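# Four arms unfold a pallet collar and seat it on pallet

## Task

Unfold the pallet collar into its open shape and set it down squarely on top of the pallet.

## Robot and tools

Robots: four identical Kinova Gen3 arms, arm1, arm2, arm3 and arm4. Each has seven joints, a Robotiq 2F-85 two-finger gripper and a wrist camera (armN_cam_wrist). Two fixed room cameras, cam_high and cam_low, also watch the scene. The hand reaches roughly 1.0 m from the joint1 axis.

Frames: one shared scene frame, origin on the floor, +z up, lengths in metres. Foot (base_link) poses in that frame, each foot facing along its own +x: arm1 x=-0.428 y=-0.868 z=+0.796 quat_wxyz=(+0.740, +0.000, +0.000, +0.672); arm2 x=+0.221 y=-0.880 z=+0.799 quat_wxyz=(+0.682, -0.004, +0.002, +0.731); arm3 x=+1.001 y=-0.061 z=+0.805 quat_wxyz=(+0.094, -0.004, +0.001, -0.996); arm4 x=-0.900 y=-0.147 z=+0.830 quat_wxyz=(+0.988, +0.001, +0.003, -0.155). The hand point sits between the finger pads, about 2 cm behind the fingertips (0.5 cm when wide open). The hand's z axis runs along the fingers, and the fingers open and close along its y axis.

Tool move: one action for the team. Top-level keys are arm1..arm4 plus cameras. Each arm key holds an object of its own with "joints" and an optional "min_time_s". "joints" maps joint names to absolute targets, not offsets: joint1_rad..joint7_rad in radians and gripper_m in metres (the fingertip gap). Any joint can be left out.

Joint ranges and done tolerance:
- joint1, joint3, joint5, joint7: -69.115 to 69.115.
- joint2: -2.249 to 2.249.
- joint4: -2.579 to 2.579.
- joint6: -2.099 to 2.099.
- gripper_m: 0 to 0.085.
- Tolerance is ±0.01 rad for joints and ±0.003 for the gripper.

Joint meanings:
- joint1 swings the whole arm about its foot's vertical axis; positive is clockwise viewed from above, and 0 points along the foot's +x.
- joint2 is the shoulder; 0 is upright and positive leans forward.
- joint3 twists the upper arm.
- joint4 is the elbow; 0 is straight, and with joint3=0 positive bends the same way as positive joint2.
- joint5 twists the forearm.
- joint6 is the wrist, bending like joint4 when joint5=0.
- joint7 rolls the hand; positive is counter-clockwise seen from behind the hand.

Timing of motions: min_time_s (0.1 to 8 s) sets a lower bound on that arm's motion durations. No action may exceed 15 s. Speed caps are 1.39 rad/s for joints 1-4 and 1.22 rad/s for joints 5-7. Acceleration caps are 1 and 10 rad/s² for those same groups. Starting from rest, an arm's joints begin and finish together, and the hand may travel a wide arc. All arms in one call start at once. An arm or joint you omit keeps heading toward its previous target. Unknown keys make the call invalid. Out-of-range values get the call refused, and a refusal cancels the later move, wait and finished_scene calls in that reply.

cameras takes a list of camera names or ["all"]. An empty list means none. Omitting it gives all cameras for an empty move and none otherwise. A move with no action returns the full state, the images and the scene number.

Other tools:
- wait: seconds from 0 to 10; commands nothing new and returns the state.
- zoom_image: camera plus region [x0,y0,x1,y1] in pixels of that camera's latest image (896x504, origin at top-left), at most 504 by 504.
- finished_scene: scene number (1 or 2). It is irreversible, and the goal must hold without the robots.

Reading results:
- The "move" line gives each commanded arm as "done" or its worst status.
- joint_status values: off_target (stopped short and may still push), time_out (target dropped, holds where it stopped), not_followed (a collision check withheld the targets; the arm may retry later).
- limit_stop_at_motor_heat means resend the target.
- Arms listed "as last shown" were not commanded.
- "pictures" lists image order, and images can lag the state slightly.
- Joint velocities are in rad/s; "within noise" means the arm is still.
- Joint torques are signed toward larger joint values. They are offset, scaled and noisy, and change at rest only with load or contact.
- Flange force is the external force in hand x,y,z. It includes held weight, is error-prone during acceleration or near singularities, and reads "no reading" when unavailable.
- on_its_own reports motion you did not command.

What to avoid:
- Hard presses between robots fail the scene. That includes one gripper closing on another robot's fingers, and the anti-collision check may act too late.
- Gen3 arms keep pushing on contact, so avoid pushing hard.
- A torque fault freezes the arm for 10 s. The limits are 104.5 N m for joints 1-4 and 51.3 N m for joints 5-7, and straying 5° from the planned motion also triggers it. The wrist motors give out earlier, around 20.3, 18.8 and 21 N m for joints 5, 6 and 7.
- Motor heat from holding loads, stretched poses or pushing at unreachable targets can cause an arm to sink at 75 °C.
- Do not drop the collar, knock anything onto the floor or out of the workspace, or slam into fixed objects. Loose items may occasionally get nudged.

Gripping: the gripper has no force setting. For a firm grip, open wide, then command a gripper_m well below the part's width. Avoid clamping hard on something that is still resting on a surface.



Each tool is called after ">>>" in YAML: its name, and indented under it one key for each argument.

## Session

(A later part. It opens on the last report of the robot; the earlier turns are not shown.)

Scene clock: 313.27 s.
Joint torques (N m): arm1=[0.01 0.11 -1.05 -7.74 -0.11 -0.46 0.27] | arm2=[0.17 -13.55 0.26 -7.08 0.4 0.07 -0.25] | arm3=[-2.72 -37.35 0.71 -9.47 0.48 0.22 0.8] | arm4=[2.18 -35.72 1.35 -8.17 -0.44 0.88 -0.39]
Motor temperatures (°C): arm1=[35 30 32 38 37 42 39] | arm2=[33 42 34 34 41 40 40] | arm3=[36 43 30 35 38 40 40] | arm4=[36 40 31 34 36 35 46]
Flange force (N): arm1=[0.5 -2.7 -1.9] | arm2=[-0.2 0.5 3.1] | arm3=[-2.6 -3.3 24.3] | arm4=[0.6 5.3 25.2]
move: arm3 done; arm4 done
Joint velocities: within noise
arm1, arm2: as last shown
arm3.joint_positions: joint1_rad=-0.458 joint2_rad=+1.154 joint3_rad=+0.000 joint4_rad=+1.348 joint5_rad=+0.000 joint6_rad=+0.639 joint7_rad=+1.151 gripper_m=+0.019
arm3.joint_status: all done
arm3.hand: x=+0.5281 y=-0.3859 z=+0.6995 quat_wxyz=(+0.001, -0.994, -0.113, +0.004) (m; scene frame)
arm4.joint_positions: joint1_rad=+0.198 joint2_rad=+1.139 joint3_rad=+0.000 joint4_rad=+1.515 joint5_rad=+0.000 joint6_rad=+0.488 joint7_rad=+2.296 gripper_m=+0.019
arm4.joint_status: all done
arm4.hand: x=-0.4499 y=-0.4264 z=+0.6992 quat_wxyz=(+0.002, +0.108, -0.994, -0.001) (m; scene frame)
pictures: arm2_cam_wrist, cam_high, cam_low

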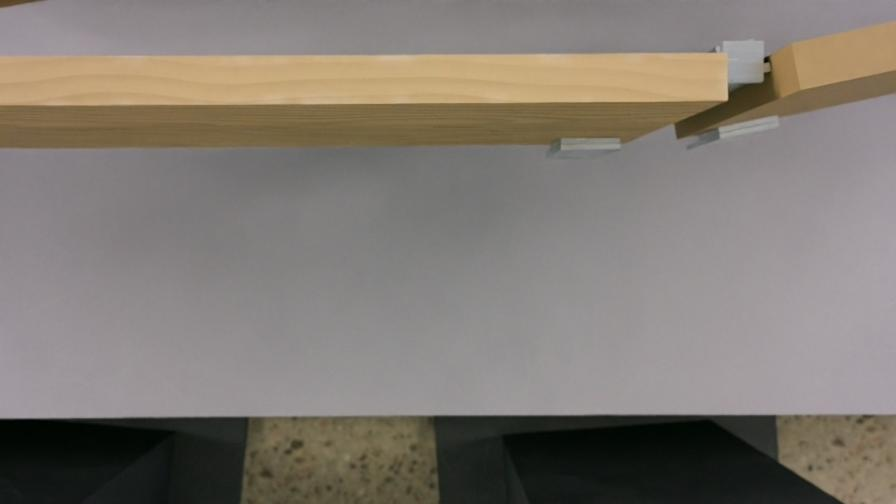

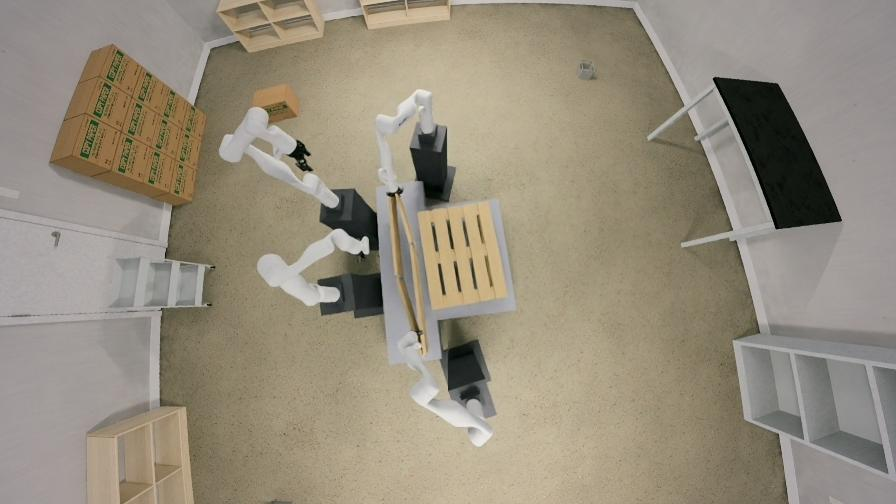

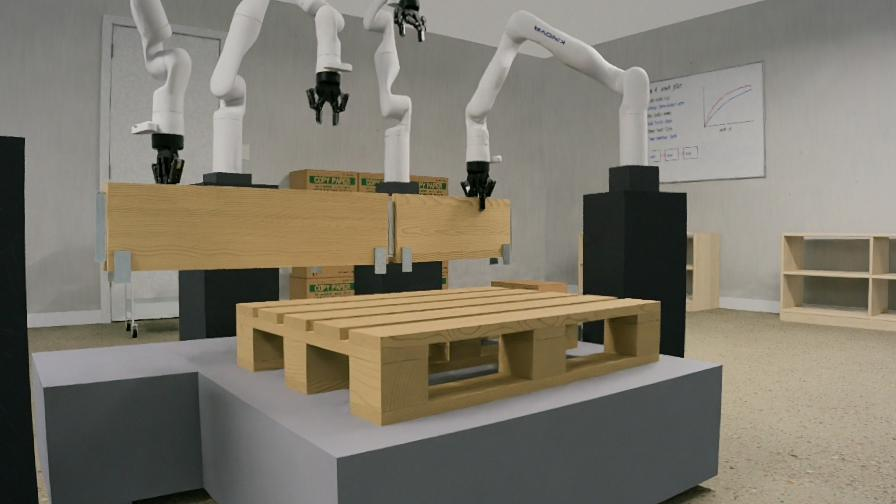

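>>> move:
  arm3: {"joints":{"joint1_rad":-0.3479,"joint2_rad":1.1134,"joint4_rad":1.4766,"joint6_rad":0.5516,"joint7_rad":1.4373},"min_time_s":2.5}
  arm4: {"joints":{"joint1_rad":0.1520,"joint2_rad":1.1231,"joint4_rad":1.5721,"joint6_rad":0.4464,"joint7_rad":2.4267},"min_time_s":2.5}
  cameras: ["cam_low"]

>>> wait:
  seconds: 0.3

Scene clock: 330.40 s.
Joint torques (N m): arm1=[0.01 0.09 -1.12 -7.72 -0.18 -0.45 0.24] | arm2=[0.17 -13.56 0.26 -7.09 0.4 0.04 -0.25] | arm3=[-3.39 -35.17 -0.34 -7.4 0.63 0.68 1.2] | arm4=[2.5 -33.67 1.62 -5.89 -0.39 1.8 -0.38]
Motor temperatures (°C): arm1=[35 30 32 38 37 42 39] | arm2=[33 42 34 34 41 40 40] | arm3=[36 46 30 35 38 40 40] | arm4=[36 42 31 34 36 35 46]
Flange force (N): arm1=[0.6 -3.1 -2.0] | arm2=[-0.2 0.4 3.0] | arm3=[-3.3 -4.3 24.6] | arm4=[-2.2 3.8 25.2]
move: arm3 done; arm4 done
Joint velocities: within noise
arm1, arm2: as last shown
arm3.joint_positions: joint1_rad=-0.348 joint2_rad=+1.113 joint3_rad=+0.000 joint4_rad=+1.477 joint5_rad=+0.000 joint6_rad=+0.552 joint7_rad=+1.437 gripper_m=+0.019
arm3.joint_status: all done
arm3.hand: x=+0.5212 y=-0.3169 z=+0.6998 quat_wxyz=(+0.001, -0.980, -0.200, +0.004) (m; scene frame)
arm4.joint_positions: joint1_rad=+0.152 joint2_rad=+1.123 joint3_rad=+0.000 joint4_rad=+1.572 joint5_rad=+0.000 joint6_rad=+0.446 joint7_rad=+2.427 gripper_m=+0.019
arm4.joint_status: all done
arm4.hand: x=-0.4506 y=-0.3991 z=+0.6993 quat_wxyz=(+0.002, +0.195, -0.981, -0.001) (m; scene frame)
pictures: cam_low

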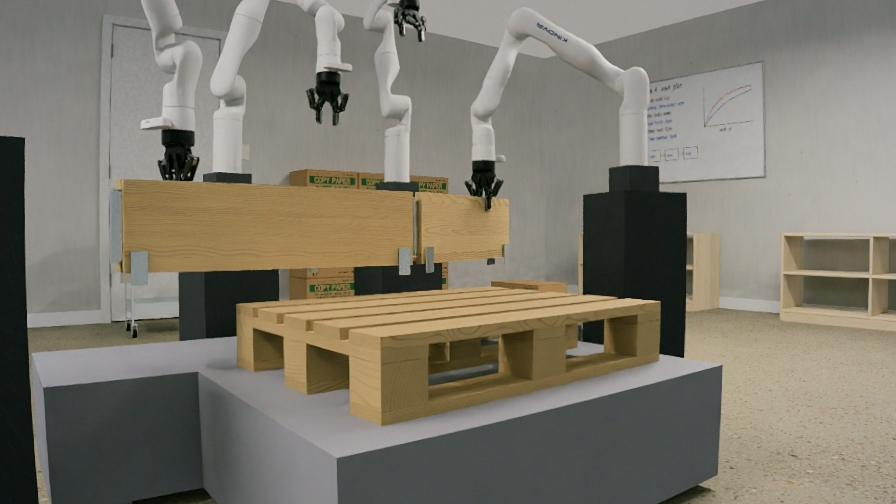

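Scene clock: 330.70 s.
Joint torques (N m): arm1=[0.03 0.14 -1.11 -7.73 -0.16 -0.42 0.28] | arm2=[0.2 -13.53 0.3 -7.05 0.37 0.06 -0.28] | arm3=[-3.38 -35.13 -0.27 -7.44 0.57 0.59 1.21] | arm4=[2.53 -33.63 1.63 -5.87 -0.37 1.79 -0.38]
Motor temperatures (°C): arm1=[35 30 32 38 37 42 39] | arm2=[33 42 34 34 41 40 40] | arm3=[36 46 30 35 38 40 40] | arm4=[36 42 31 34 36 35 46]
Flange force (N): arm1=[0.6 -3.0 -1.8] | arm2=[-0.2 0.4 2.9] | arm3=[-3.3 -4.4 24.4] | arm4=[-2.3 3.8 25.1]
Joint velocities: within noise
arm1.joint_positions: joint1_rad=+0.109 joint2_rad=-0.427 joint3_rad=-0.050 joint4_rad=+1.472 joint5_rad=-0.070 joint6_rad=+1.961 joint7_rad=+1.887 gripper_m=+0.085
arm1.joint_status: not commanded
arm1.hand: x=-0.4065 y=-0.7305 z=+1.3129 quat_wxyz=(-0.046, +0.769, -0.636, -0.053) (m; scene frame)
arm2.joint_positions: joint1_rad=-0.666 joint2_rad=+0.314 joint3_rad=+0.000 joint4_rad=+2.018 joint5_rad=+0.000 joint6_rad=+0.810 joint7_rad=+3.977 gripper_m=+0.045
arm2.joint_status: not commanded
arm2.hand: x=-0.0008 y=-0.5967 z=+0.9529 quat_wxyz=(+0.004, +0.707, +0.707, -0.001) (m; scene frame)
arm3.joint_positions: joint1_rad=-0.348 joint2_rad=+1.113 joint3_rad=+0.000 joint4_rad=+1.477 joint5_rad=+0.000 joint6_rad=+0.552 joint7_rad=+1.437 gripper_m=+0.019
arm3.joint_status: all done
arm3.hand: x=+0.5212 y=-0.3169 z=+0.6998 quat_wxyz=(+0.001, -0.980, -0.200, +0.004) (m; scene frame)
arm4.joint_positions: joint1_rad=+0.152 joint2_rad=+1.123 joint3_rad=+0.000 joint4_rad=+1.572 joint5_rad=+0.000 joint6_rad=+0.446 joint7_rad=+2.427 gripper_m=+0.019
arm4.joint_status: all done
arm4.hand: x=-0.4506 y=-0.3991 z=+0.6993 quat_wxyz=(+0.002, +0.195, -0.981, -0.001) (m; scene frame)
wait: 0.30 s; at rest by 0.27 s
pictures: none

>>> move:
  arm3: {"joints":{"joint1_rad":-0.2246,"joint2_rad":1.0920,"joint4_rad":1.5481,"joint6_rad":0.5015,"joint7_rad":1.7373},"min_time_s":2.5}
  arm4: {"joints":{"joint1_rad":0.0998,"joint2_rad":1.1118,"joint4_rad":1.6161,"joint6_rad":0.4137,"joint7_rad":2.5512},"min_time_s":2.5}

>>> wait:
  seconds: 0.2

>>> move:
  arm3: {"joints":{"joint1_rad":-0.0952,"joint2_rad":1.0861,"joint4_rad":1.5687,"joint6_rad":0.4868,"joint7_rad":2.0434},"min_time_s":2.5}
  arm4: {"joints":{"joint1_rad":0.0406,"joint2_rad":1.1047,"joint4_rad":1.6450,"joint6_rad":0.3919,"joint7_rad":2.6686},"min_time_s":2.5}
  cameras: ["cam_low","cam_high"]

>>> wait:
  seconds: 0.3

Scene clock: 335.50 s.
Joint torques (N m): arm1=[0 -0.01 -1.11 -7.79 -0.14 -0.45 0.25] | arm2=[0.21 -13.56 0.26 -7.06 0.41 0.08 -0.28] | arm3=[-2.77 -34.15 0 -6.93 0.72 0.61 1.26] | arm4=[2 -33.2 1.17 -5.73 -0.43 1.68 -0.36]
Motor temperatures (°C): arm1=[35 30 32 38 37 42 39] | arm2=[33 42 34 34 41 40 40] | arm3=[36 47 30 35 38 40 40] | arm4=[36 42 31 34 36 35 46]
Flange force (N): arm1=[0.4 -3.1 -1.8] | arm2=[-0.1 0.4 3.1] | arm3=[-1.2 -3.8 24.3] | arm4=[-1.6 3.8 25.2]
move: arm3 done; arm4 done
Joint velocities: within noise
arm1, arm2: as last shown
arm3.joint_positions: joint1_rad=-0.225 joint2_rad=+1.092 joint3_rad=+0.000 joint4_rad=+1.548 joint5_rad=+0.000 joint6_rad=+0.502 joint7_rad=+1.737 gripper_m=+0.019
arm3.joint_status: all done
arm3.hand: x=+0.5096 y=-0.2490 z=+0.7001 quat_wxyz=(+0.002, -0.958, -0.286, +0.004) (m; scene frame)
arm4.joint_positions: joint1_rad=+0.100 joint2_rad=+1.112 joint3_rad=+0.000 joint4_rad=+1.616 joint5_rad=+0.000 joint6_rad=+0.414 joint7_rad=+2.551 gripper_m=+0.019
arm4.joint_status: all done
arm4.hand: x=-0.4485 y=-0.3707 z=+0.6993 quat_wxyz=(+0.002, +0.281, -0.960, -0.002) (m; scene frame)
pictures: none

Scene clock: 335.70 s.
Joint torques (N m): arm1=[-0.05 0.04 -1.19 -7.81 -0.17 -0.43 0.3] | arm2=[0.16 -13.59 0.29 -7.08 0.4 0.08 -0.26] | arm3=[-2.86 -34.17 0.04 -6.74 0.71 0.58 1.27] | arm4=[1.99 -33.24 1.16 -5.76 -0.42 1.65 -0.36]
Motor temperatures (°C): arm1=[35 30 32 38 37 42 39] | arm2=[33 42 34 34 41 40 40] | arm3=[36 47 30 35 38 40 40] | arm4=[36 42 31 34 36 35 46]
Flange force (N): arm1=[0.6 -3.2 -1.6] | arm2=[-0.1 0.5 3.2] | arm3=[-2.0 -4.2 24.5] | arm4=[-1.6 3.7 25.2]
Joint velocities: within noise
arm1.joint_positions: joint1_rad=+0.109 joint2_rad=-0.427 joint3_rad=-0.050 joint4_rad=+1.472 joint5_rad=-0.070 joint6_rad=+1.961 joint7_rad=+1.887 gripper_m=+0.085
arm1.joint_status: not commanded
arm1.hand: x=-0.4065 y=-0.7305 z=+1.3129 quat_wxyz=(-0.046, +0.769, -0.636, -0.053) (m; scene frame)
arm2.joint_positions: joint1_rad=-0.666 joint2_rad=+0.314 joint3_rad=+0.000 joint4_rad=+2.018 joint5_rad=+0.000 joint6_rad=+0.810 joint7_rad=+3.977 gripper_m=+0.045
arm2.joint_status: not commanded
arm2.hand: x=-0.0008 y=-0.5967 z=+0.9529 quat_wxyz=(+0.004, +0.707, +0.707, -0.001) (m; scene frame)
arm3.joint_positions: joint1_rad=-0.225 joint2_rad=+1.092 joint3_rad=+0.000 joint4_rad=+1.548 joint5_rad=+0.000 joint6_rad=+0.502 joint7_rad=+1.737 gripper_m=+0.019
arm3.joint_status: all done
arm3.hand: x=+0.5096 y=-0.2490 z=+0.7001 quat_wxyz=(+0.002, -0.958, -0.286, +0.004) (m; scene frame)
arm4.joint_positions: joint1_rad=+0.100 joint2_rad=+1.112 joint3_rad=+0.000 joint4_rad=+1.616 joint5_rad=+0.000 joint6_rad=+0.414 joint7_rad=+2.551 gripper_m=+0.019
arm4.joint_status: all done
arm4.hand: x=-0.4485 y=-0.3707 z=+0.6993 quat_wxyz=(+0.002, +0.281, -0.960, -0.002) (m; scene frame)
wait: 0.20 s; no rest
pictures: none

Scene clock: 338.53 s.
Joint torques (N m): arm1=[0 0.09 -1.11 -7.81 -0.16 -0.46 0.28] | arm2=[0.16 -13.53 0.25 -7.12 0.4 0.07 -0.27] | arm3=[-2.47 -33.98 0.18 -6.69 0.74 0.64 1.33] | arm4=[1.68 -32.75 0.87 -5.46 -0.43 1.66 -0.31]
Motor temperatures (°C): arm1=[35 30 32 38 37 42 39] | arm2=[33 42 34 34 41 40 40] | arm3=[36 47 30 35 38 40 40] | arm4=[36 42 31 34 36 35 46]
Flange force (N): arm1=[0.6 -2.9 -1.7] | arm2=[-0.3 0.6 3.1] | arm3=[-0.5 -3.4 24.7] | arm4=[-1.5 3.5 25.1]
move: arm3 done; arm4 done
Joint velocities: within noise
arm1, arm2: as last shown
arm3.joint_positions: joint1_rad=-0.095 joint2_rad=+1.086 joint3_rad=+0.000 joint4_rad=+1.569 joint5_rad=+0.000 joint6_rad=+0.487 joint7_rad=+2.043 gripper_m=+0.019
arm3.joint_status: all done
arm3.hand: x=+0.4944 y=-0.1827 z=+0.7003 quat_wxyz=(+0.002, -0.929, -0.369, +0.004) (m; scene frame)
arm4.joint_positions: joint1_rad=+0.041 joint2_rad=+1.105 joint3_rad=+0.000 joint4_rad=+1.645 joint5_rad=+0.000 joint6_rad=+0.392 joint7_rad=+2.669 gripper_m=+0.019
arm4.joint_status: all done
arm4.hand: x=-0.4433 y=-0.3409 z=+0.6993 quat_wxyz=(+0.002, +0.365, -0.931, -0.002) (m; scene frame)
pictures: cam_high, cam_low

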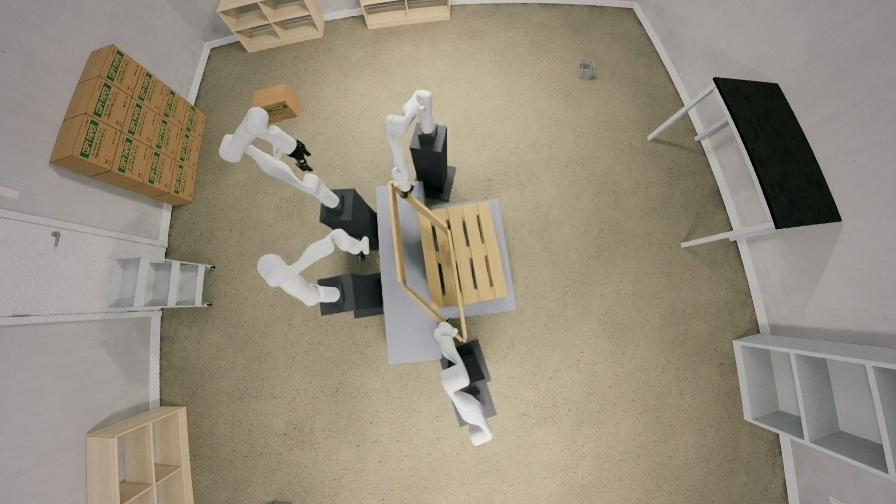

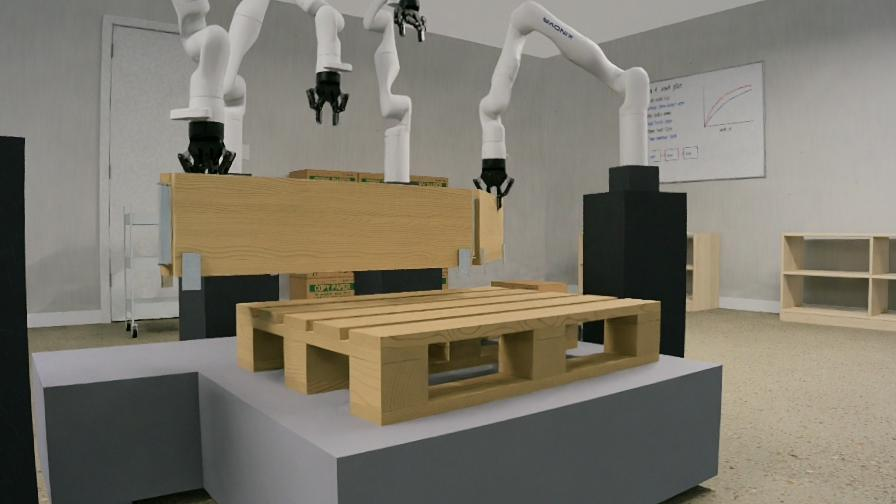

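Scene clock: 338.83 s.
Joint torques (N m): arm1=[0 0.1 -1 -7.78 -0.2 -0.45 0.29] | arm2=[0.18 -13.5 0.27 -7.11 0.39 0.08 -0.28] | arm3=[-2.5 -33.9 0.17 -6.71 0.78 0.66 1.34] | arm4=[1.66 -32.78 0.83 -5.47 -0.41 1.7 -0.29]
Motor temperatures (°C): arm1=[35 30 32 38 37 42 39] | arm2=[33 42 34 34 41 40 40] | arm3=[36 47 30 35 38 40 40] | arm4=[36 42 31 34 36 35 46]
Flange force (N): arm1=[0.5 -2.6 -1.7] | arm2=[-0.3 0.6 3.0] | arm3=[-0.3 -3.3 24.5] | arm4=[-1.5 3.6 25.2]
Joint velocities: within noise
arm1.joint_positions: joint1_rad=+0.109 joint2_rad=-0.427 joint3_rad=-0.050 joint4_rad=+1.472 joint5_rad=-0.070 joint6_rad=+1.961 joint7_rad=+1.887 gripper_m=+0.085
arm1.joint_status: not commanded
arm1.hand: x=-0.4065 y=-0.7305 z=+1.3129 quat_wxyz=(-0.046, +0.769, -0.636, -0.053) (m; scene frame)
arm2.joint_positions: joint1_rad=-0.666 joint2_rad=+0.314 joint3_rad=+0.000 joint4_rad=+2.018 joint5_rad=+0.000 joint6_rad=+0.810 joint7_rad=+3.977 gripper_m=+0.045
arm2.joint_status: not commanded
arm2.hand: x=-0.0008 y=-0.5967 z=+0.9529 quat_wxyz=(+0.004, +0.707, +0.707, -0.001) (m; scene frame)
arm3.joint_positions: joint1_rad=-0.095 joint2_rad=+1.086 joint3_rad=+0.000 joint4_rad=+1.569 joint5_rad=+0.000 joint6_rad=+0.487 joint7_rad=+2.043 gripper_m=+0.019
arm3.joint_status: all done
arm3.hand: x=+0.4944 y=-0.1827 z=+0.7003 quat_wxyz=(+0.002, -0.929, -0.369, +0.004) (m; scene frame)
arm4.joint_positions: joint1_rad=+0.041 joint2_rad=+1.105 joint3_rad=+0.000 joint4_rad=+1.645 joint5_rad=+0.000 joint6_rad=+0.392 joint7_rad=+2.669 gripper_m=+0.019
arm4.joint_status: all done
arm4.hand: x=-0.4433 y=-0.3409 z=+0.6993 quat_wxyz=(+0.002, +0.365, -0.931, -0.002) (m; scene frame)
wait: 0.30 s; at rest by 0.27 s
pictures: none

>>> move:
  arm3: {"joints":{"joint1_rad":0.0325,"joint2_rad":1.0940,"joint4_rad":1.5413,"joint6_rad":0.5063,"joint7_rad":2.3476},"min_time_s":2.5}
  arm4: {"joints":{"joint1_rad":-0.0261,"joint2_rad":1.1012,"joint4_rad":1.6592,"joint6_rad":0.3812,"joint7_rad":2.7785},"min_time_s":2.5}

>>> move:
  arm3: {"joints":{"joint1_rad":0.1512,"joint2_rad":1.1155,"joint4_rad":1.4694,"joint6_rad":0.5567,"joint7_rad":2.6429},"min_time_s":2.5}
  arm4: {"joints":{"joint1_rad":-0.0991,"joint2_rad":1.1014,"joint4_rad":1.6584,"joint6_rad":0.3818,"joint7_rad":2.8821},"min_time_s":2.5}

>>> wait:
  seconds: 0.3

Scene clock: 343.07 s.
Joint torques (N m): arm1=[-0.04 0.06 -1.06 -7.77 -0.19 -0.46 0.27] | arm2=[0.16 -13.52 0.23 -7.1 0.39 0.06 -0.26] | arm3=[-1.78 -34.85 0.56 -7.96 0.46 0.19 1.08] | arm4=[1.04 -33.59 0.21 -6.71 -0.45 0.9 -0.19]
Motor temperatures (°C): arm1=[35 30 32 38 37 42 39] | arm2=[33 42 34 34 41 40 40] | arm3=[36 47 30 35 38 40 40] | arm4=[36 43 31 34 36 35 46]
Flange force (N): arm1=[0.5 -2.8 -1.9] | arm2=[-0.2 0.6 3.0] | arm3=[1.4 -1.2 24.4] | arm4=[-0.3 5.0 25.2]
move: arm3 done; arm4 done
Joint velocities: within noise
arm1, arm2: as last shown
arm3.joint_positions: joint1_rad=+0.033 joint2_rad=+1.094 joint3_rad=+0.000 joint4_rad=+1.541 joint5_rad=+0.000 joint6_rad=+0.506 joint7_rad=+2.348 gripper_m=+0.019
arm3.joint_status: all done
arm3.hand: x=+0.4762 y=-0.1184 z=+0.7005 quat_wxyz=(+0.002, -0.893, -0.450, +0.003) (m; scene frame)
arm4.joint_positions: joint1_rad=-0.026 joint2_rad=+1.101 joint3_rad=+0.000 joint4_rad=+1.659 joint5_rad=+0.000 joint6_rad=+0.381 joint7_rad=+2.779 gripper_m=+0.019
arm4.joint_status: all done
arm4.hand: x=-0.4350 y=-0.3090 z=+0.6994 quat_wxyz=(+0.002, +0.445, -0.895, -0.002) (m; scene frame)
pictures: none

Scene clock: 345.90 s.
Joint torques (N m): arm1=[-0.02 0.08 -1.11 -7.72 -0.17 -0.43 0.29] | arm2=[0.19 -13.55 0.29 -7.12 0.41 0.06 -0.24] | arm3=[-1.75 -36.06 0.89 -8.82 0.46 0.23 1.06] | arm4=[0.74 -33.81 0.14 -6.99 -0.33 0.67 -0.08]
Motor temperatures (°C): arm1=[35 30 32 38 37 42 39] | arm2=[33 42 34 34 41 40 40] | arm3=[36 47 30 35 38 40 40] | arm4=[36 43 31 34 36 35 46]
Flange force (N): arm1=[0.4 -3.0 -2.0] | arm2=[-0.3 0.5 3.1] | arm3=[1.7 -0.4 24.7] | arm4=[-0.4 5.1 25.2]
move: arm3 done; arm4 done
Joint velocities: within noise
arm1, arm2: as last shown
arm3.joint_positions: joint1_rad=+0.151 joint2_rad=+1.116 joint3_rad=+0.000 joint4_rad=+1.469 joint5_rad=+0.000 joint6_rad=+0.557 joint7_rad=+2.643 gripper_m=+0.019
arm3.joint_status: all done
arm3.hand: x=+0.4554 y=-0.0566 z=+0.7006 quat_wxyz=(+0.003, -0.850, -0.527, +0.003) (m; scene frame)
arm4.joint_positions: joint1_rad=-0.099 joint2_rad=+1.101 joint3_rad=+0.000 joint4_rad=+1.658 joint5_rad=+0.000 joint6_rad=+0.382 joint7_rad=+2.882 gripper_m=+0.019
arm4.joint_status: all done
arm4.hand: x=-0.4242 y=-0.2747 z=+0.6994 quat_wxyz=(+0.002, +0.523, -0.853, -0.002) (m; scene frame)
pictures: none

Scene clock: 346.20 s.
Joint torques (N m): arm1=[-0.04 0 -1.15 -7.73 -0.18 -0.37 0.27] | arm2=[0.17 -13.54 0.29 -7.12 0.39 0.1 -0.25] | arm3=[-1.73 -36.03 0.83 -8.85 0.44 0.18 1] | arm4=[0.74 -33.8 0.13 -6.99 -0.34 0.63 -0.1]
Motor temperatures (°C): arm1=[35 30 32 38 37 42 39] | arm2=[33 42 34 34 41 40 40] | arm3=[36 47 30 35 38 40 40] | arm4=[36 43 31 34 36 35 46]
Flange force (N): arm1=[0.3 -3.2 -1.8] | arm2=[-0.4 0.5 3.2] | arm3=[1.8 -0.3 24.6] | arm4=[-0.4 4.9 25.1]
Joint velocities: within noise
arm1.joint_positions: joint1_rad=+0.109 joint2_rad=-0.427 joint3_rad=-0.050 joint4_rad=+1.472 joint5_rad=-0.070 joint6_rad=+1.961 joint7_rad=+1.887 gripper_m=+0.085
arm1.joint_status: not commanded
arm1.hand: x=-0.4065 y=-0.7305 z=+1.3129 quat_wxyz=(-0.046, +0.769, -0.636, -0.053) (m; scene frame)
arm2.joint_positions: joint1_rad=-0.666 joint2_rad=+0.314 joint3_rad=+0.000 joint4_rad=+2.018 joint5_rad=+0.000 joint6_rad=+0.810 joint7_rad=+3.977 gripper_m=+0.045
arm2.joint_status: not commanded
arm2.hand: x=-0.0008 y=-0.5967 z=+0.9529 quat_wxyz=(+0.004, +0.707, +0.707, -0.001) (m; scene frame)
arm3.joint_positions: joint1_rad=+0.151 joint2_rad=+1.116 joint3_rad=+0.000 joint4_rad=+1.469 joint5_rad=+0.000 joint6_rad=+0.557 joint7_rad=+2.643 gripper_m=+0.019
arm3.joint_status: all done
arm3.hand: x=+0.4554 y=-0.0566 z=+0.7006 quat_wxyz=(+0.003, -0.850, -0.527, +0.003) (m; scene frame)
arm4.joint_positions: joint1_rad=-0.099 joint2_rad=+1.101 joint3_rad=+0.000 joint4_rad=+1.658 joint5_rad=+0.000 joint6_rad=+0.382 joint7_rad=+2.882 gripper_m=+0.019
arm4.joint_status: all done
arm4.hand: x=-0.4242 y=-0.2747 z=+0.6994 quat_wxyz=(+0.002, +0.523, -0.853, -0.002) (m; scene frame)
wait: 0.30 s; at rest by 0.27 s
pictures: none

>>> move:
  arm3: {"joints":{"joint1_rad":0.2563,"joint2_rad":1.1515,"joint4_rad":1.3566,"joint6_rad":0.6335,"joint7_rad":2.9247},"min_time_s":2.5}
  arm4: {"joints":{"joint1_rad":-0.1781,"joint2_rad":1.1054,"joint4_rad":1.6418,"joint6_rad":0.3944,"joint7_rad":2.9798},"min_time_s":2.5}

>>> move:
  arm3: {"joints":{"joint1_rad":0.3457,"joint2_rad":1.2036,"joint4_rad":1.2036,"joint6_rad":0.7344,"joint7_rad":3.1907},"min_time_s":2.5}
  arm4: {"joints":{"joint1_rad":-0.2615,"joint2_rad":1.1136,"joint4_rad":1.6090,"joint6_rad":0.4190,"joint7_rad":3.0730},"min_time_s":2.5}
  cameras: ["cam_low","cam_high"]

>>> wait:
  seconds: 0.3

Scene clock: 350.27 s.
Joint torques (N m): arm1=[0.06 0.05 -1.18 -7.76 -0.19 -0.43 0.25] | arm2=[0.18 -13.58 0.3 -7.11 0.4 0.07 -0.26] | arm3=[-1.59 -37.74 0.79 -10.16 0.31 0.19 0.99] | arm4=[0.61 -34.26 0.08 -7.59 -0.38 0.44 -0.15]
Motor temperatures (°C): arm1=[35 30 32 38 37 42 39] | arm2=[33 42 34 34 41 40 40] | arm3=[36 47 30 35 38 40 40] | arm4=[36 43 31 34 36 35 46]
Flange force (N): arm1=[0.6 -3.4 -1.8] | arm2=[-0.2 0.5 3.2] | arm3=[1.6 1.2 24.8] | arm4=[-0.4 5.6 24.9]
move: arm3 done; arm4 done
Joint velocities: within noise
arm1, arm2: as last shown
arm3.joint_positions: joint1_rad=+0.256 joint2_rad=+1.151 joint3_rad=+0.000 joint4_rad=+1.357 joint5_rad=+0.000 joint6_rad=+0.634 joint7_rad=+2.925 gripper_m=+0.019
arm3.joint_status: all done
arm3.hand: x=+0.4325 y=+0.0023 z=+0.7007 quat_wxyz=(+0.003, -0.800, -0.600, +0.003) (m; scene frame)
arm4.joint_positions: joint1_rad=-0.178 joint2_rad=+1.105 joint3_rad=+0.000 joint4_rad=+1.642 joint5_rad=+0.000 joint6_rad=+0.394 joint7_rad=+2.980 gripper_m=+0.019
arm4.joint_status: all done
arm4.hand: x=-0.4112 y=-0.2373 z=+0.6994 quat_wxyz=(+0.001, +0.596, -0.803, -0.002) (m; scene frame)
pictures: none

Scene clock: 353.07 s.
Joint torques (N m): arm1=[-0.03 0.03 -1.09 -7.7 -0.14 -0.43 0.27] | arm2=[0.17 -13.56 0.26 -7.09 0.37 0.07 -0.25] | arm3=[-1.52 -39.79 0.9 -11.61 0.13 0.27 0.96] | arm4=[0.61 -34.92 0.03 -8.35 -0.53 0.27 -0.28]
Motor temperatures (°C): arm1=[35 30 32 38 37 42 39] | arm2=[33 42 34 34 41 40 40] | arm3=[36 47 30 35 38 40 40] | arm4=[36 43 31 34 36 35 46]
Flange force (N): arm1=[0.3 -3.0 -2.1] | arm2=[-0.2 0.5 3.1] | arm3=[0.9 2.5 25.0] | arm4=[-0.7 6.4 24.7]
move: arm3 done; arm4 done
Joint velocities: within noise
arm1, arm2: as last shown
arm3.joint_positions: joint1_rad=+0.346 joint2_rad=+1.204 joint3_rad=+0.000 joint4_rad=+1.204 joint5_rad=+0.000 joint6_rad=+0.734 joint7_rad=+3.191 gripper_m=+0.019
arm3.joint_status: all done
arm3.hand: x=+0.4078 y=+0.0578 z=+0.7007 quat_wxyz=(+0.003, -0.744, -0.668, +0.003) (m; scene frame)
arm4.joint_positions: joint1_rad=-0.262 joint2_rad=+1.114 joint3_rad=+0.000 joint4_rad=+1.609 joint5_rad=+0.000 joint6_rad=+0.419 joint7_rad=+3.073 gripper_m=+0.019
arm4.joint_status: all done
arm4.hand: x=-0.3967 y=-0.1966 z=+0.6994 quat_wxyz=(+0.001, +0.664, -0.748, -0.002) (m; scene frame)
pictures: cam_high, cam_low

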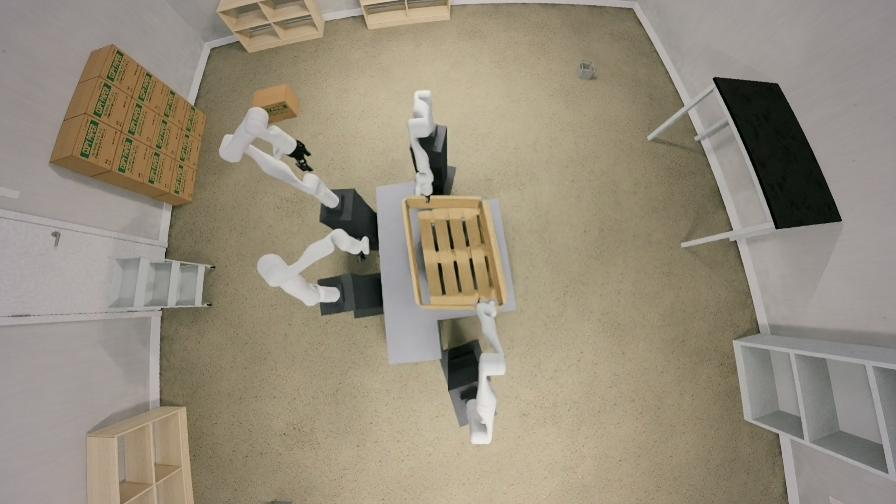

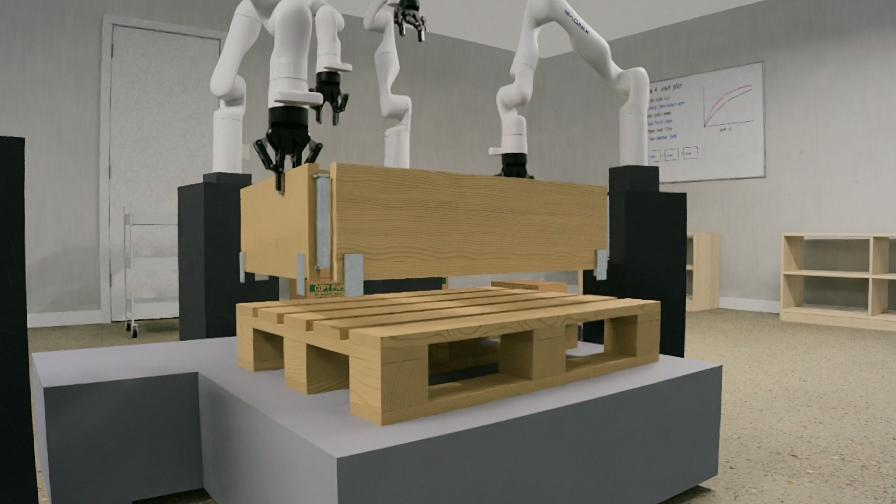

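Scene clock: 353.37 s.
Joint torques (N m): arm1=[-0.02 -0.1 -1.06 -7.75 -0.16 -0.43 0.23] | arm2=[0.16 -13.57 0.28 -7.09 0.39 0.08 -0.26] | arm3=[-1.55 -39.64 0.79 -11.39 0.12 0.24 0.92] | arm4=[0.59 -35.03 0.09 -8.39 -0.47 0.22 -0.25]
Motor temperatures (°C): arm1=[35 30 32 38 37 42 39] | arm2=[33 42 34 34 41 40 40] | arm3=[36 47 30 35 38 40 40] | arm4=[36 43 31 34 36 35 46]
Flange force (N): arm1=[0.1 -3.1 -2.0] | arm2=[-0.2 0.5 3.1] | arm3=[1.1 1.5 24.9] | arm4=[-0.7 6.3 24.9]
Joint velocities: within noise
arm1.joint_positions: joint1_rad=+0.109 joint2_rad=-0.427 joint3_rad=-0.050 joint4_rad=+1.472 joint5_rad=-0.070 joint6_rad=+1.961 joint7_rad=+1.887 gripper_m=+0.085
arm1.joint_status: not commanded
arm1.hand: x=-0.4065 y=-0.7305 z=+1.3129 quat_wxyz=(-0.046, +0.769, -0.636, -0.053) (m; scene frame)
arm2.joint_positions: joint1_rad=-0.666 joint2_rad=+0.314 joint3_rad=+0.000 joint4_rad=+2.018 joint5_rad=+0.000 joint6_rad=+0.810 joint7_rad=+3.977 gripper_m=+0.045
arm2.joint_status: not commanded
arm2.hand: x=-0.0008 y=-0.5967 z=+0.9529 quat_wxyz=(+0.004, +0.707, +0.707, -0.001) (m; scene frame)
arm3.joint_positions: joint1_rad=+0.346 joint2_rad=+1.204 joint3_rad=+0.000 joint4_rad=+1.204 joint5_rad=+0.000 joint6_rad=+0.734 joint7_rad=+3.191 gripper_m=+0.019
arm3.joint_status: all done
arm3.hand: x=+0.4078 y=+0.0578 z=+0.7007 quat_wxyz=(+0.003, -0.744, -0.668, +0.003) (m; scene frame)
arm4.joint_positions: joint1_rad=-0.262 joint2_rad=+1.114 joint3_rad=+0.000 joint4_rad=+1.609 joint5_rad=+0.000 joint6_rad=+0.419 joint7_rad=+3.073 gripper_m=+0.019
arm4.joint_status: all done
arm4.hand: x=-0.3967 y=-0.1966 z=+0.6994 quat_wxyz=(+0.001, +0.664, -0.748, -0.002) (m; scene frame)
wait: 0.30 s; at rest by 0.27 s
pictures: none

>>> move:
  arm3: {"joints":{"joint1_rad":0.4232,"joint2_rad":1.2753,"joint4_rad":1.0055,"joint6_rad":0.8608,"joint7_rad":3.4448},"min_time_s":2.5}
  arm4: {"joints":{"joint1_rad":-0.3482,"joint2_rad":1.1265,"joint4_rad":1.5591,"joint6_rad":0.4560,"joint7_rad":3.1629},"min_time_s":2.5}
  cameras: ["cam_low","cam_high","arm2_cam_wrist"]

>>> wait:
  seconds: 0.3

Scene clock: 357.77 s.
Joint torques (N m): arm1=[-0.02 0.09 -1.23 -7.8 -0.12 -0.44 0.3] | arm2=[0.14 -13.57 0.31 -7.13 0.42 0.08 -0.28] | arm3=[-1.72 -42 1.03 -13.02 0.1 0.3 0.97] | arm4=[0.58 -35.73 0.4 -9.17 -0.4 0.18 -0.32]
Motor temperatures (°C): arm1=[35 30 32 38 37 42 39] | arm2=[33 42 34 34 41 40 40] | arm3=[36 47 30 35 38 40 40] | arm4=[36 43 31 34 36 35 46]
Flange force (N): arm1=[0.7 -3.2 -1.7] | arm2=[-0.2 0.7 3.2] | arm3=[0.4 2.8 25.1] | arm4=[-1.2 7.1 24.6]
move: arm3 done; arm4 done
Joint velocities: within noise
arm1, arm2: as last shown
arm3.joint_positions: joint1_rad=+0.423 joint2_rad=+1.275 joint3_rad=+0.000 joint4_rad=+1.005 joint5_rad=+0.000 joint6_rad=+0.861 joint7_rad=+3.445 gripper_m=+0.019
arm3.joint_status: all done
arm3.hand: x=+0.3823 y=+0.1120 z=+0.7009 quat_wxyz=(+0.003, -0.682, -0.731, +0.002) (m; scene frame)
arm4.joint_positions: joint1_rad=-0.348 joint2_rad=+1.127 joint3_rad=+0.000 joint4_rad=+1.559 joint5_rad=+0.000 joint6_rad=+0.456 joint7_rad=+3.163 gripper_m=+0.019
arm4.joint_status: all done
arm4.hand: x=-0.3815 y=-0.1524 z=+0.6995 quat_wxyz=(+0.001, +0.728, -0.686, -0.002) (m; scene frame)
pictures: arm2_cam_wrist, cam_high, cam_low

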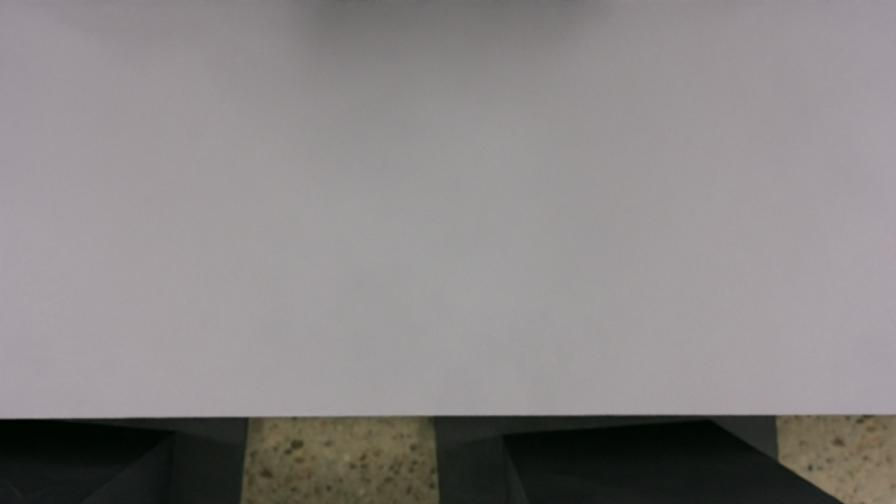

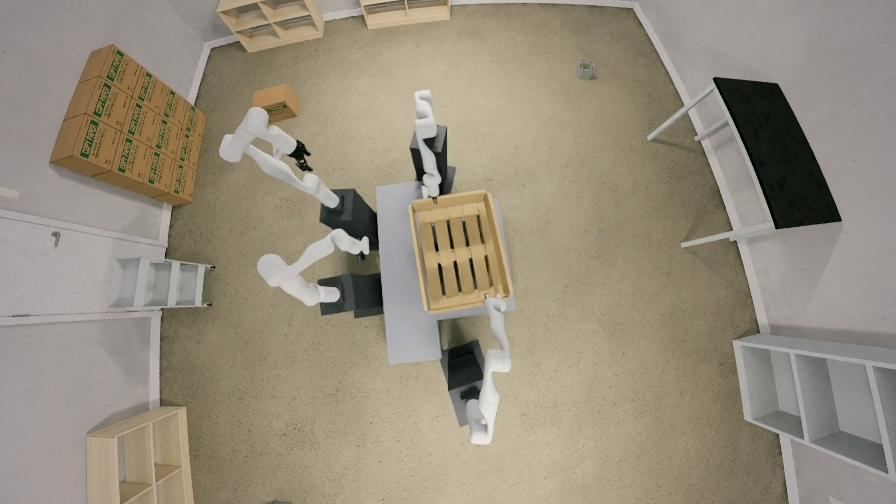

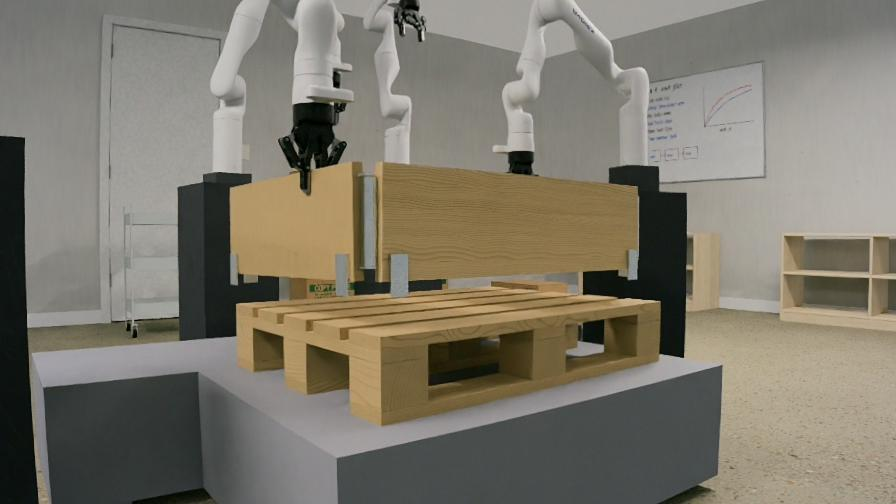

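Scene clock: 358.07 s.
Joint torques (N m): arm1=[-0.01 0.08 -1.09 -7.72 -0.21 -0.44 0.27] | arm2=[0.13 -13.56 0.23 -7.12 0.38 0.06 -0.26] | arm3=[-1.68 -42.34 1.18 -13.13 0.27 0.19 1.04] | arm4=[0.49 -35.4 0.18 -8.73 -0.45 0.43 -0.29]
Motor temperatures (°C): arm1=[35 30 32 38 37 42 39] | arm2=[33 42 34 34 41 40 40] | arm3=[36 47 30 35 38 40 40] | arm4=[36 43 31 34 36 35 46]
Flange force (N): arm1=[0.5 -3.0 -2.0] | arm2=[-0.2 0.6 3.1] | arm3=[0.4 2.3 25.5] | arm4=[-1.0 6.4 24.5]
Joint velocities: within noise
arm1.joint_positions: joint1_rad=+0.109 joint2_rad=-0.427 joint3_rad=-0.050 joint4_rad=+1.472 joint5_rad=-0.070 joint6_rad=+1.961 joint7_rad=+1.887 gripper_m=+0.085
arm1.joint_status: not commanded
arm1.hand: x=-0.4065 y=-0.7305 z=+1.3129 quat_wxyz=(-0.046, +0.769, -0.636, -0.053) (m; scene frame)
arm2.joint_positions: joint1_rad=-0.666 joint2_rad=+0.314 joint3_rad=+0.000 joint4_rad=+2.018 joint5_rad=+0.000 joint6_rad=+0.810 joint7_rad=+3.977 gripper_m=+0.045
arm2.joint_status: not commanded
arm2.hand: x=-0.0008 y=-0.5967 z=+0.9529 quat_wxyz=(+0.004, +0.707, +0.707, -0.001) (m; scene frame)
arm3.joint_positions: joint1_rad=+0.423 joint2_rad=+1.275 joint3_rad=+0.000 joint4_rad=+1.005 joint5_rad=+0.000 joint6_rad=+0.861 joint7_rad=+3.445 gripper_m=+0.019
arm3.joint_status: all done
arm3.hand: x=+0.3823 y=+0.1120 z=+0.7009 quat_wxyz=(+0.003, -0.682, -0.731, +0.002) (m; scene frame)
arm4.joint_positions: joint1_rad=-0.348 joint2_rad=+1.127 joint3_rad=+0.000 joint4_rad=+1.559 joint5_rad=+0.000 joint6_rad=+0.456 joint7_rad=+3.163 gripper_m=+0.019
arm4.joint_status: all done
arm4.hand: x=-0.3815 y=-0.1524 z=+0.6995 quat_wxyz=(+0.001, +0.728, -0.686, -0.002) (m; scene frame)
wait: 0.30 s; at rest by 0.27 s
pictures: none

>>> move:
  arm2: {"joints":{"joint1_rad":0.4271,"joint2_rad":0.8348,"joint4_rad":1.6539,"joint6_rad":0.6529,"joint7_rad":5.0701},"min_time_s":3}
  arm1: {"joints":{"joint1_rad":-0.1364,"joint2_rad":0.7274,"joint3_rad":0,"joint4_rad":1.9613,"joint5_rad":0,"joint6_rad":0.4529,"joint7_rad":4.6721,"gripper_m":0.04},"min_time_s":4}
  cameras: ["arm1_cam_wrist","arm2_cam_wrist"]

Scene clock: 367.93 s.
Joint torques (N m): arm1=[-0.02 -17.62 -0.77 -3.73 -0.11 -0.14 0.27] | arm2=[0.31 -21.5 0.57 -6.01 0.34 0.09 -0.28] | arm3=[-1.71 -42.18 1.22 -13.13 0.23 0.29 1.09] | arm4=[0.54 -35.46 0.28 -8.89 -0.42 0.37 -0.3]
Motor temperatures (°C): arm1=[35 30 32 38 37 42 39] | arm2=[33 41 34 34 41 40 40] | arm3=[36 48 30 35 38 40 40] | arm4=[36 43 31 34 36 35 46]
Flange force (N): arm1=[1.3 -0.8 0.4] | arm2=[-0.8 -0.3 3.0] | arm3=[0.1 2.9 25.3] | arm4=[-1.1 6.8 24.5]
move: arm1 done; arm2 done
Joint velocities: within noise
arm1.joint_positions: joint1_rad=-0.136 joint2_rad=+0.727 joint3_rad=+0.000 joint4_rad=+1.961 joint5_rad=+0.000 joint6_rad=+0.453 joint7_rad=+4.672 gripper_m=+0.040
arm1.joint_status: all done
arm1.hand: x=-0.4201 y=-0.4496 z=+0.8007 quat_wxyz=(+0.000, +0.707, +0.707, +0.000) (m; scene frame)
arm2.joint_positions: joint1_rad=+0.427 joint2_rad=+0.835 joint3_rad=+0.000 joint4_rad=+1.654 joint5_rad=+0.000 joint6_rad=+0.653 joint7_rad=+5.070 gripper_m=+0.045
arm2.joint_status: all done
arm2.hand: x=+0.4208 y=-0.4176 z=+0.8026 quat_wxyz=(+0.004, +0.707, +0.707, -0.001) (m; scene frame)
arm3, arm4: as last shown
arm3.joint_positions: joint1_rad=+0.423 joint2_rad=+1.275 joint3_rad=+0.000 joint4_rad=+1.006 joint5_rad=+0.000 joint6_rad=+0.861 joint7_rad=+3.445 gripper_m=+0.019
pictures: arm1_cam_wrist, arm2_cam_wrist

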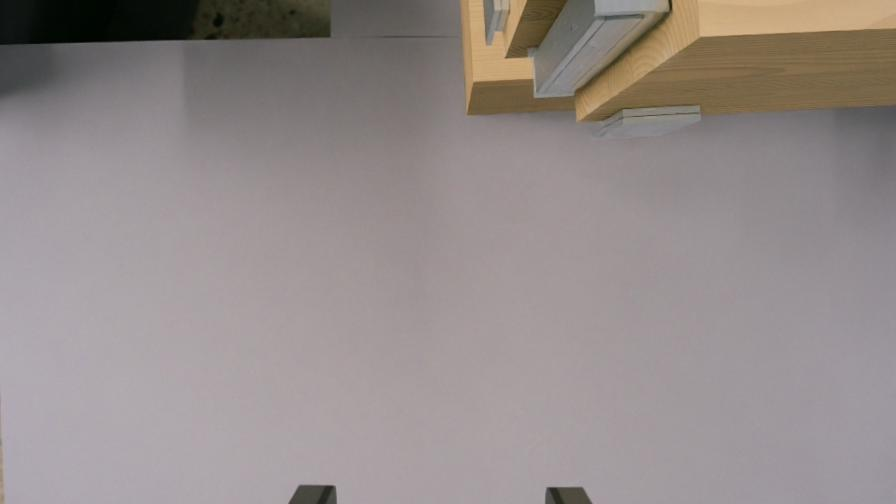

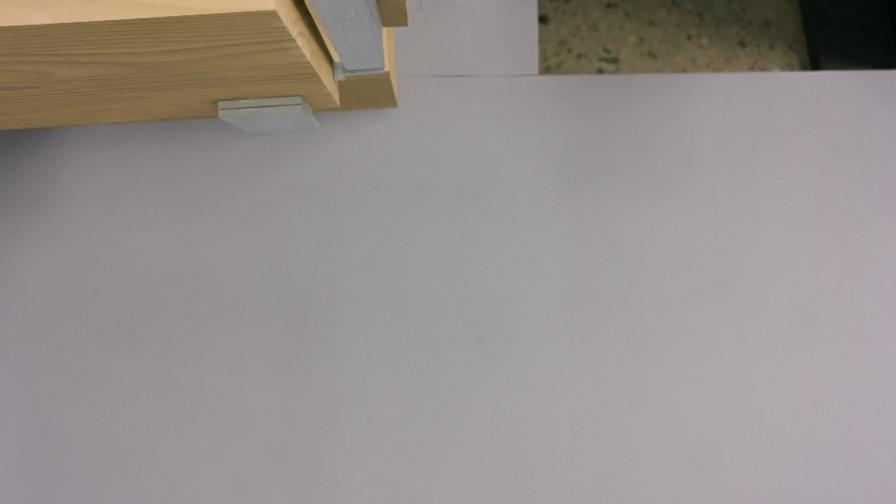

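>>> zoom_image:
  camera: "arm1_cam_wrist"
  region: [430, 0, 770, 180]

>>> zoom_image:
  camera: "arm2_cam_wrist"
  region: [150, 0, 450, 170]

>>> zoom_image:
  camera: "cam_low"
  region: [200, 150, 700, 430]

Scaled by 1.482 from the camera's 896x504 image, which has a finer 1280x720 frame.

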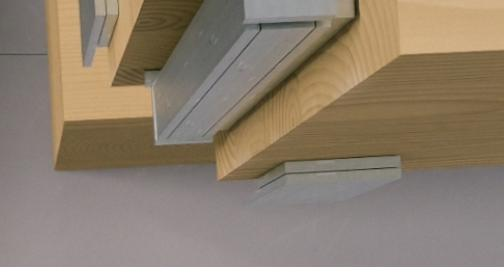

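Scaled by 1.680 from the camera's 896x504 image, which has a finer 1280x720 frame.

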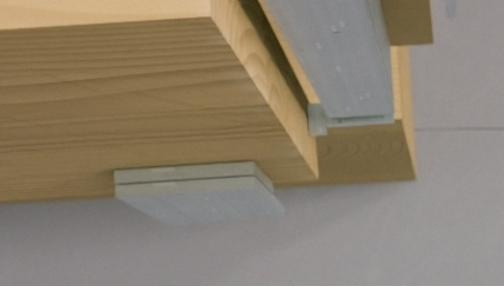

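This scene's latest camera images include none from cam_low. They are from: arm1_cam_wrist, arm2_cam_wrist. cam_low's image comes with the result of a call that names it in "cameras".

>>> zoom_image:
  camera: "arm1_cam_wrist"
  region: [450, 40, 600, 130]

>>> zoom_image:
  camera: "arm2_cam_wrist"
  region: [300, 40, 450, 130]

>>> move:
  cameras: ["cam_low"]

>>> zoom_image:
  camera: "cam_low"
  region: [210, 220, 430, 430]

>>> zoom_image:
  camera: "cam_low"
  region: [560, 220, 700, 390]

Scaled by 3.360 from the camera's 896x504 image, which has a finer 1280x720 frame.

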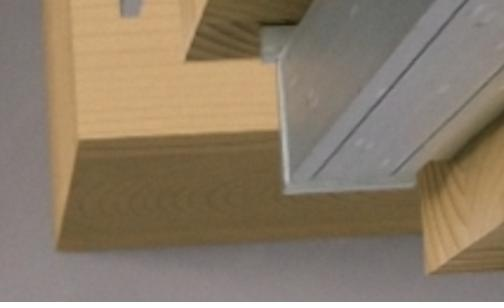

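Scaled by 3.360 from the camera's 896x504 image, which has a finer 1280x720 frame.

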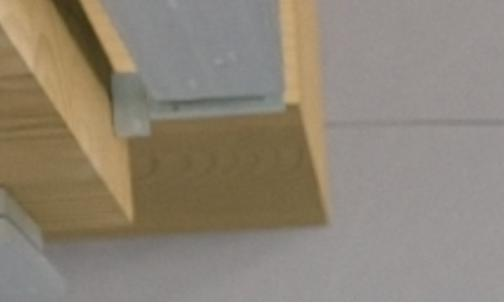

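Scene clock: 374.00 s.
Joint torques (N m): arm1=[-0.07 -17.64 -0.79 -3.78 -0.13 -0.15 0.26] | arm2=[0.28 -21.47 0.52 -6 0.35 0.06 -0.25] | arm3=[-1.67 -42.19 1.14 -13.09 0.21 0.28 1.02] | arm4=[0.55 -35.48 0.25 -8.88 -0.41 0.35 -0.32]
Motor temperatures (°C): arm1=[35 30 32 38 37 42 39] | arm2=[33 41 34 34 41 40 40] | arm3=[36 48 30 35 38 40 40] | arm4=[36 43 31 34 36 35 46]
Flange force (N): arm1=[1.2 -0.7 0.5] | arm2=[-0.7 -0.3 2.9] | arm3=[0.3 2.6 25.3] | arm4=[-1.1 6.7 24.5]
Joint velocities: within noise
arm1.joint_positions: joint1_rad=-0.136 joint2_rad=+0.727 joint3_rad=+0.000 joint4_rad=+1.961 joint5_rad=+0.000 joint6_rad=+0.453 joint7_rad=+4.672 gripper_m=+0.040
arm1.joint_status: all done
arm1.hand: x=-0.4201 y=-0.4496 z=+0.8007 quat_wxyz=(+0.000, +0.707, +0.707, +0.000) (m; scene frame)
arm2.joint_positions: joint1_rad=+0.427 joint2_rad=+0.835 joint3_rad=+0.000 joint4_rad=+1.654 joint5_rad=+0.000 joint6_rad=+0.653 joint7_rad=+5.070 gripper_m=+0.045
arm2.joint_status: all done
arm2.hand: x=+0.4208 y=-0.4176 z=+0.8026 quat_wxyz=(+0.004, +0.707, +0.707, -0.001) (m; scene frame)
arm3.joint_positions: joint1_rad=+0.423 joint2_rad=+1.275 joint3_rad=+0.000 joint4_rad=+1.006 joint5_rad=+0.000 joint6_rad=+0.861 joint7_rad=+3.445 gripper_m=+0.019
arm3.joint_status: not commanded
arm3.hand: x=+0.3823 y=+0.1120 z=+0.7009 quat_wxyz=(+0.003, -0.682, -0.731, +0.002) (m; scene frame)
arm4.joint_positions: joint1_rad=-0.348 joint2_rad=+1.127 joint3_rad=+0.000 joint4_rad=+1.559 joint5_rad=+0.000 joint6_rad=+0.456 joint7_rad=+3.163 gripper_m=+0.019
arm4.joint_status: not commanded
arm4.hand: x=-0.3815 y=-0.1524 z=+0.6995 quat_wxyz=(+0.001, +0.728, -0.686, -0.002) (m; scene frame)
pictures: cam_low

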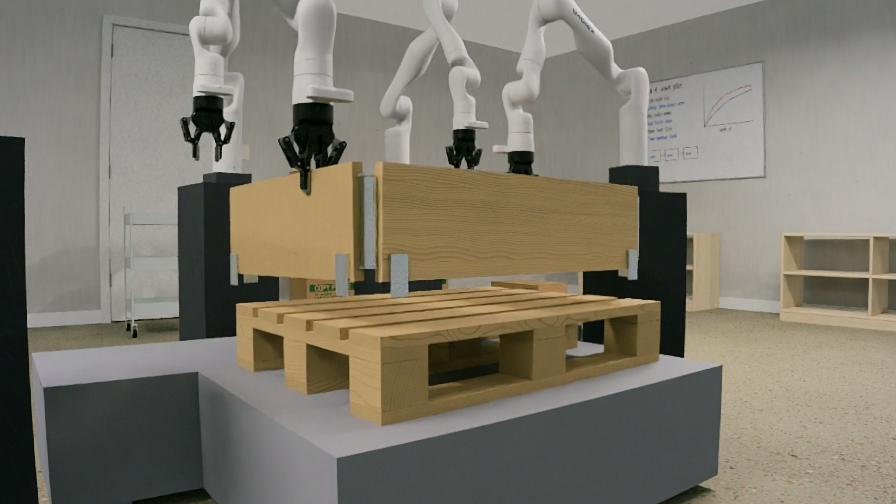

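Scaled by 2.291 from the camera's 896x504 image, which has a finer 1280x720 frame.

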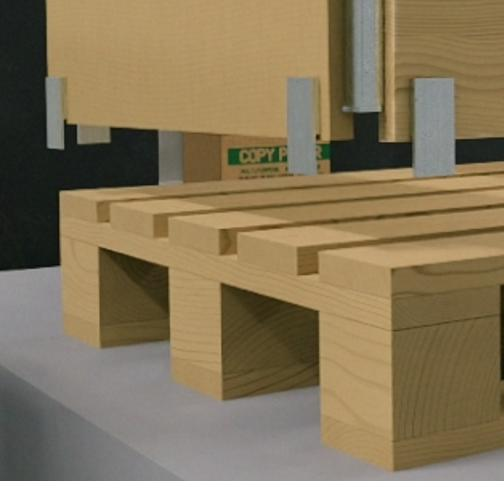

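Scaled by 2.965 from the camera's 896x504 image, which has a finer 1280x720 frame.

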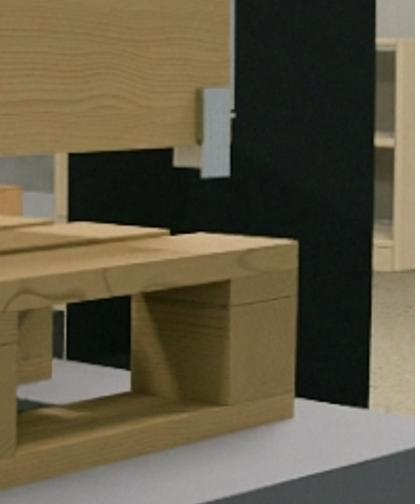

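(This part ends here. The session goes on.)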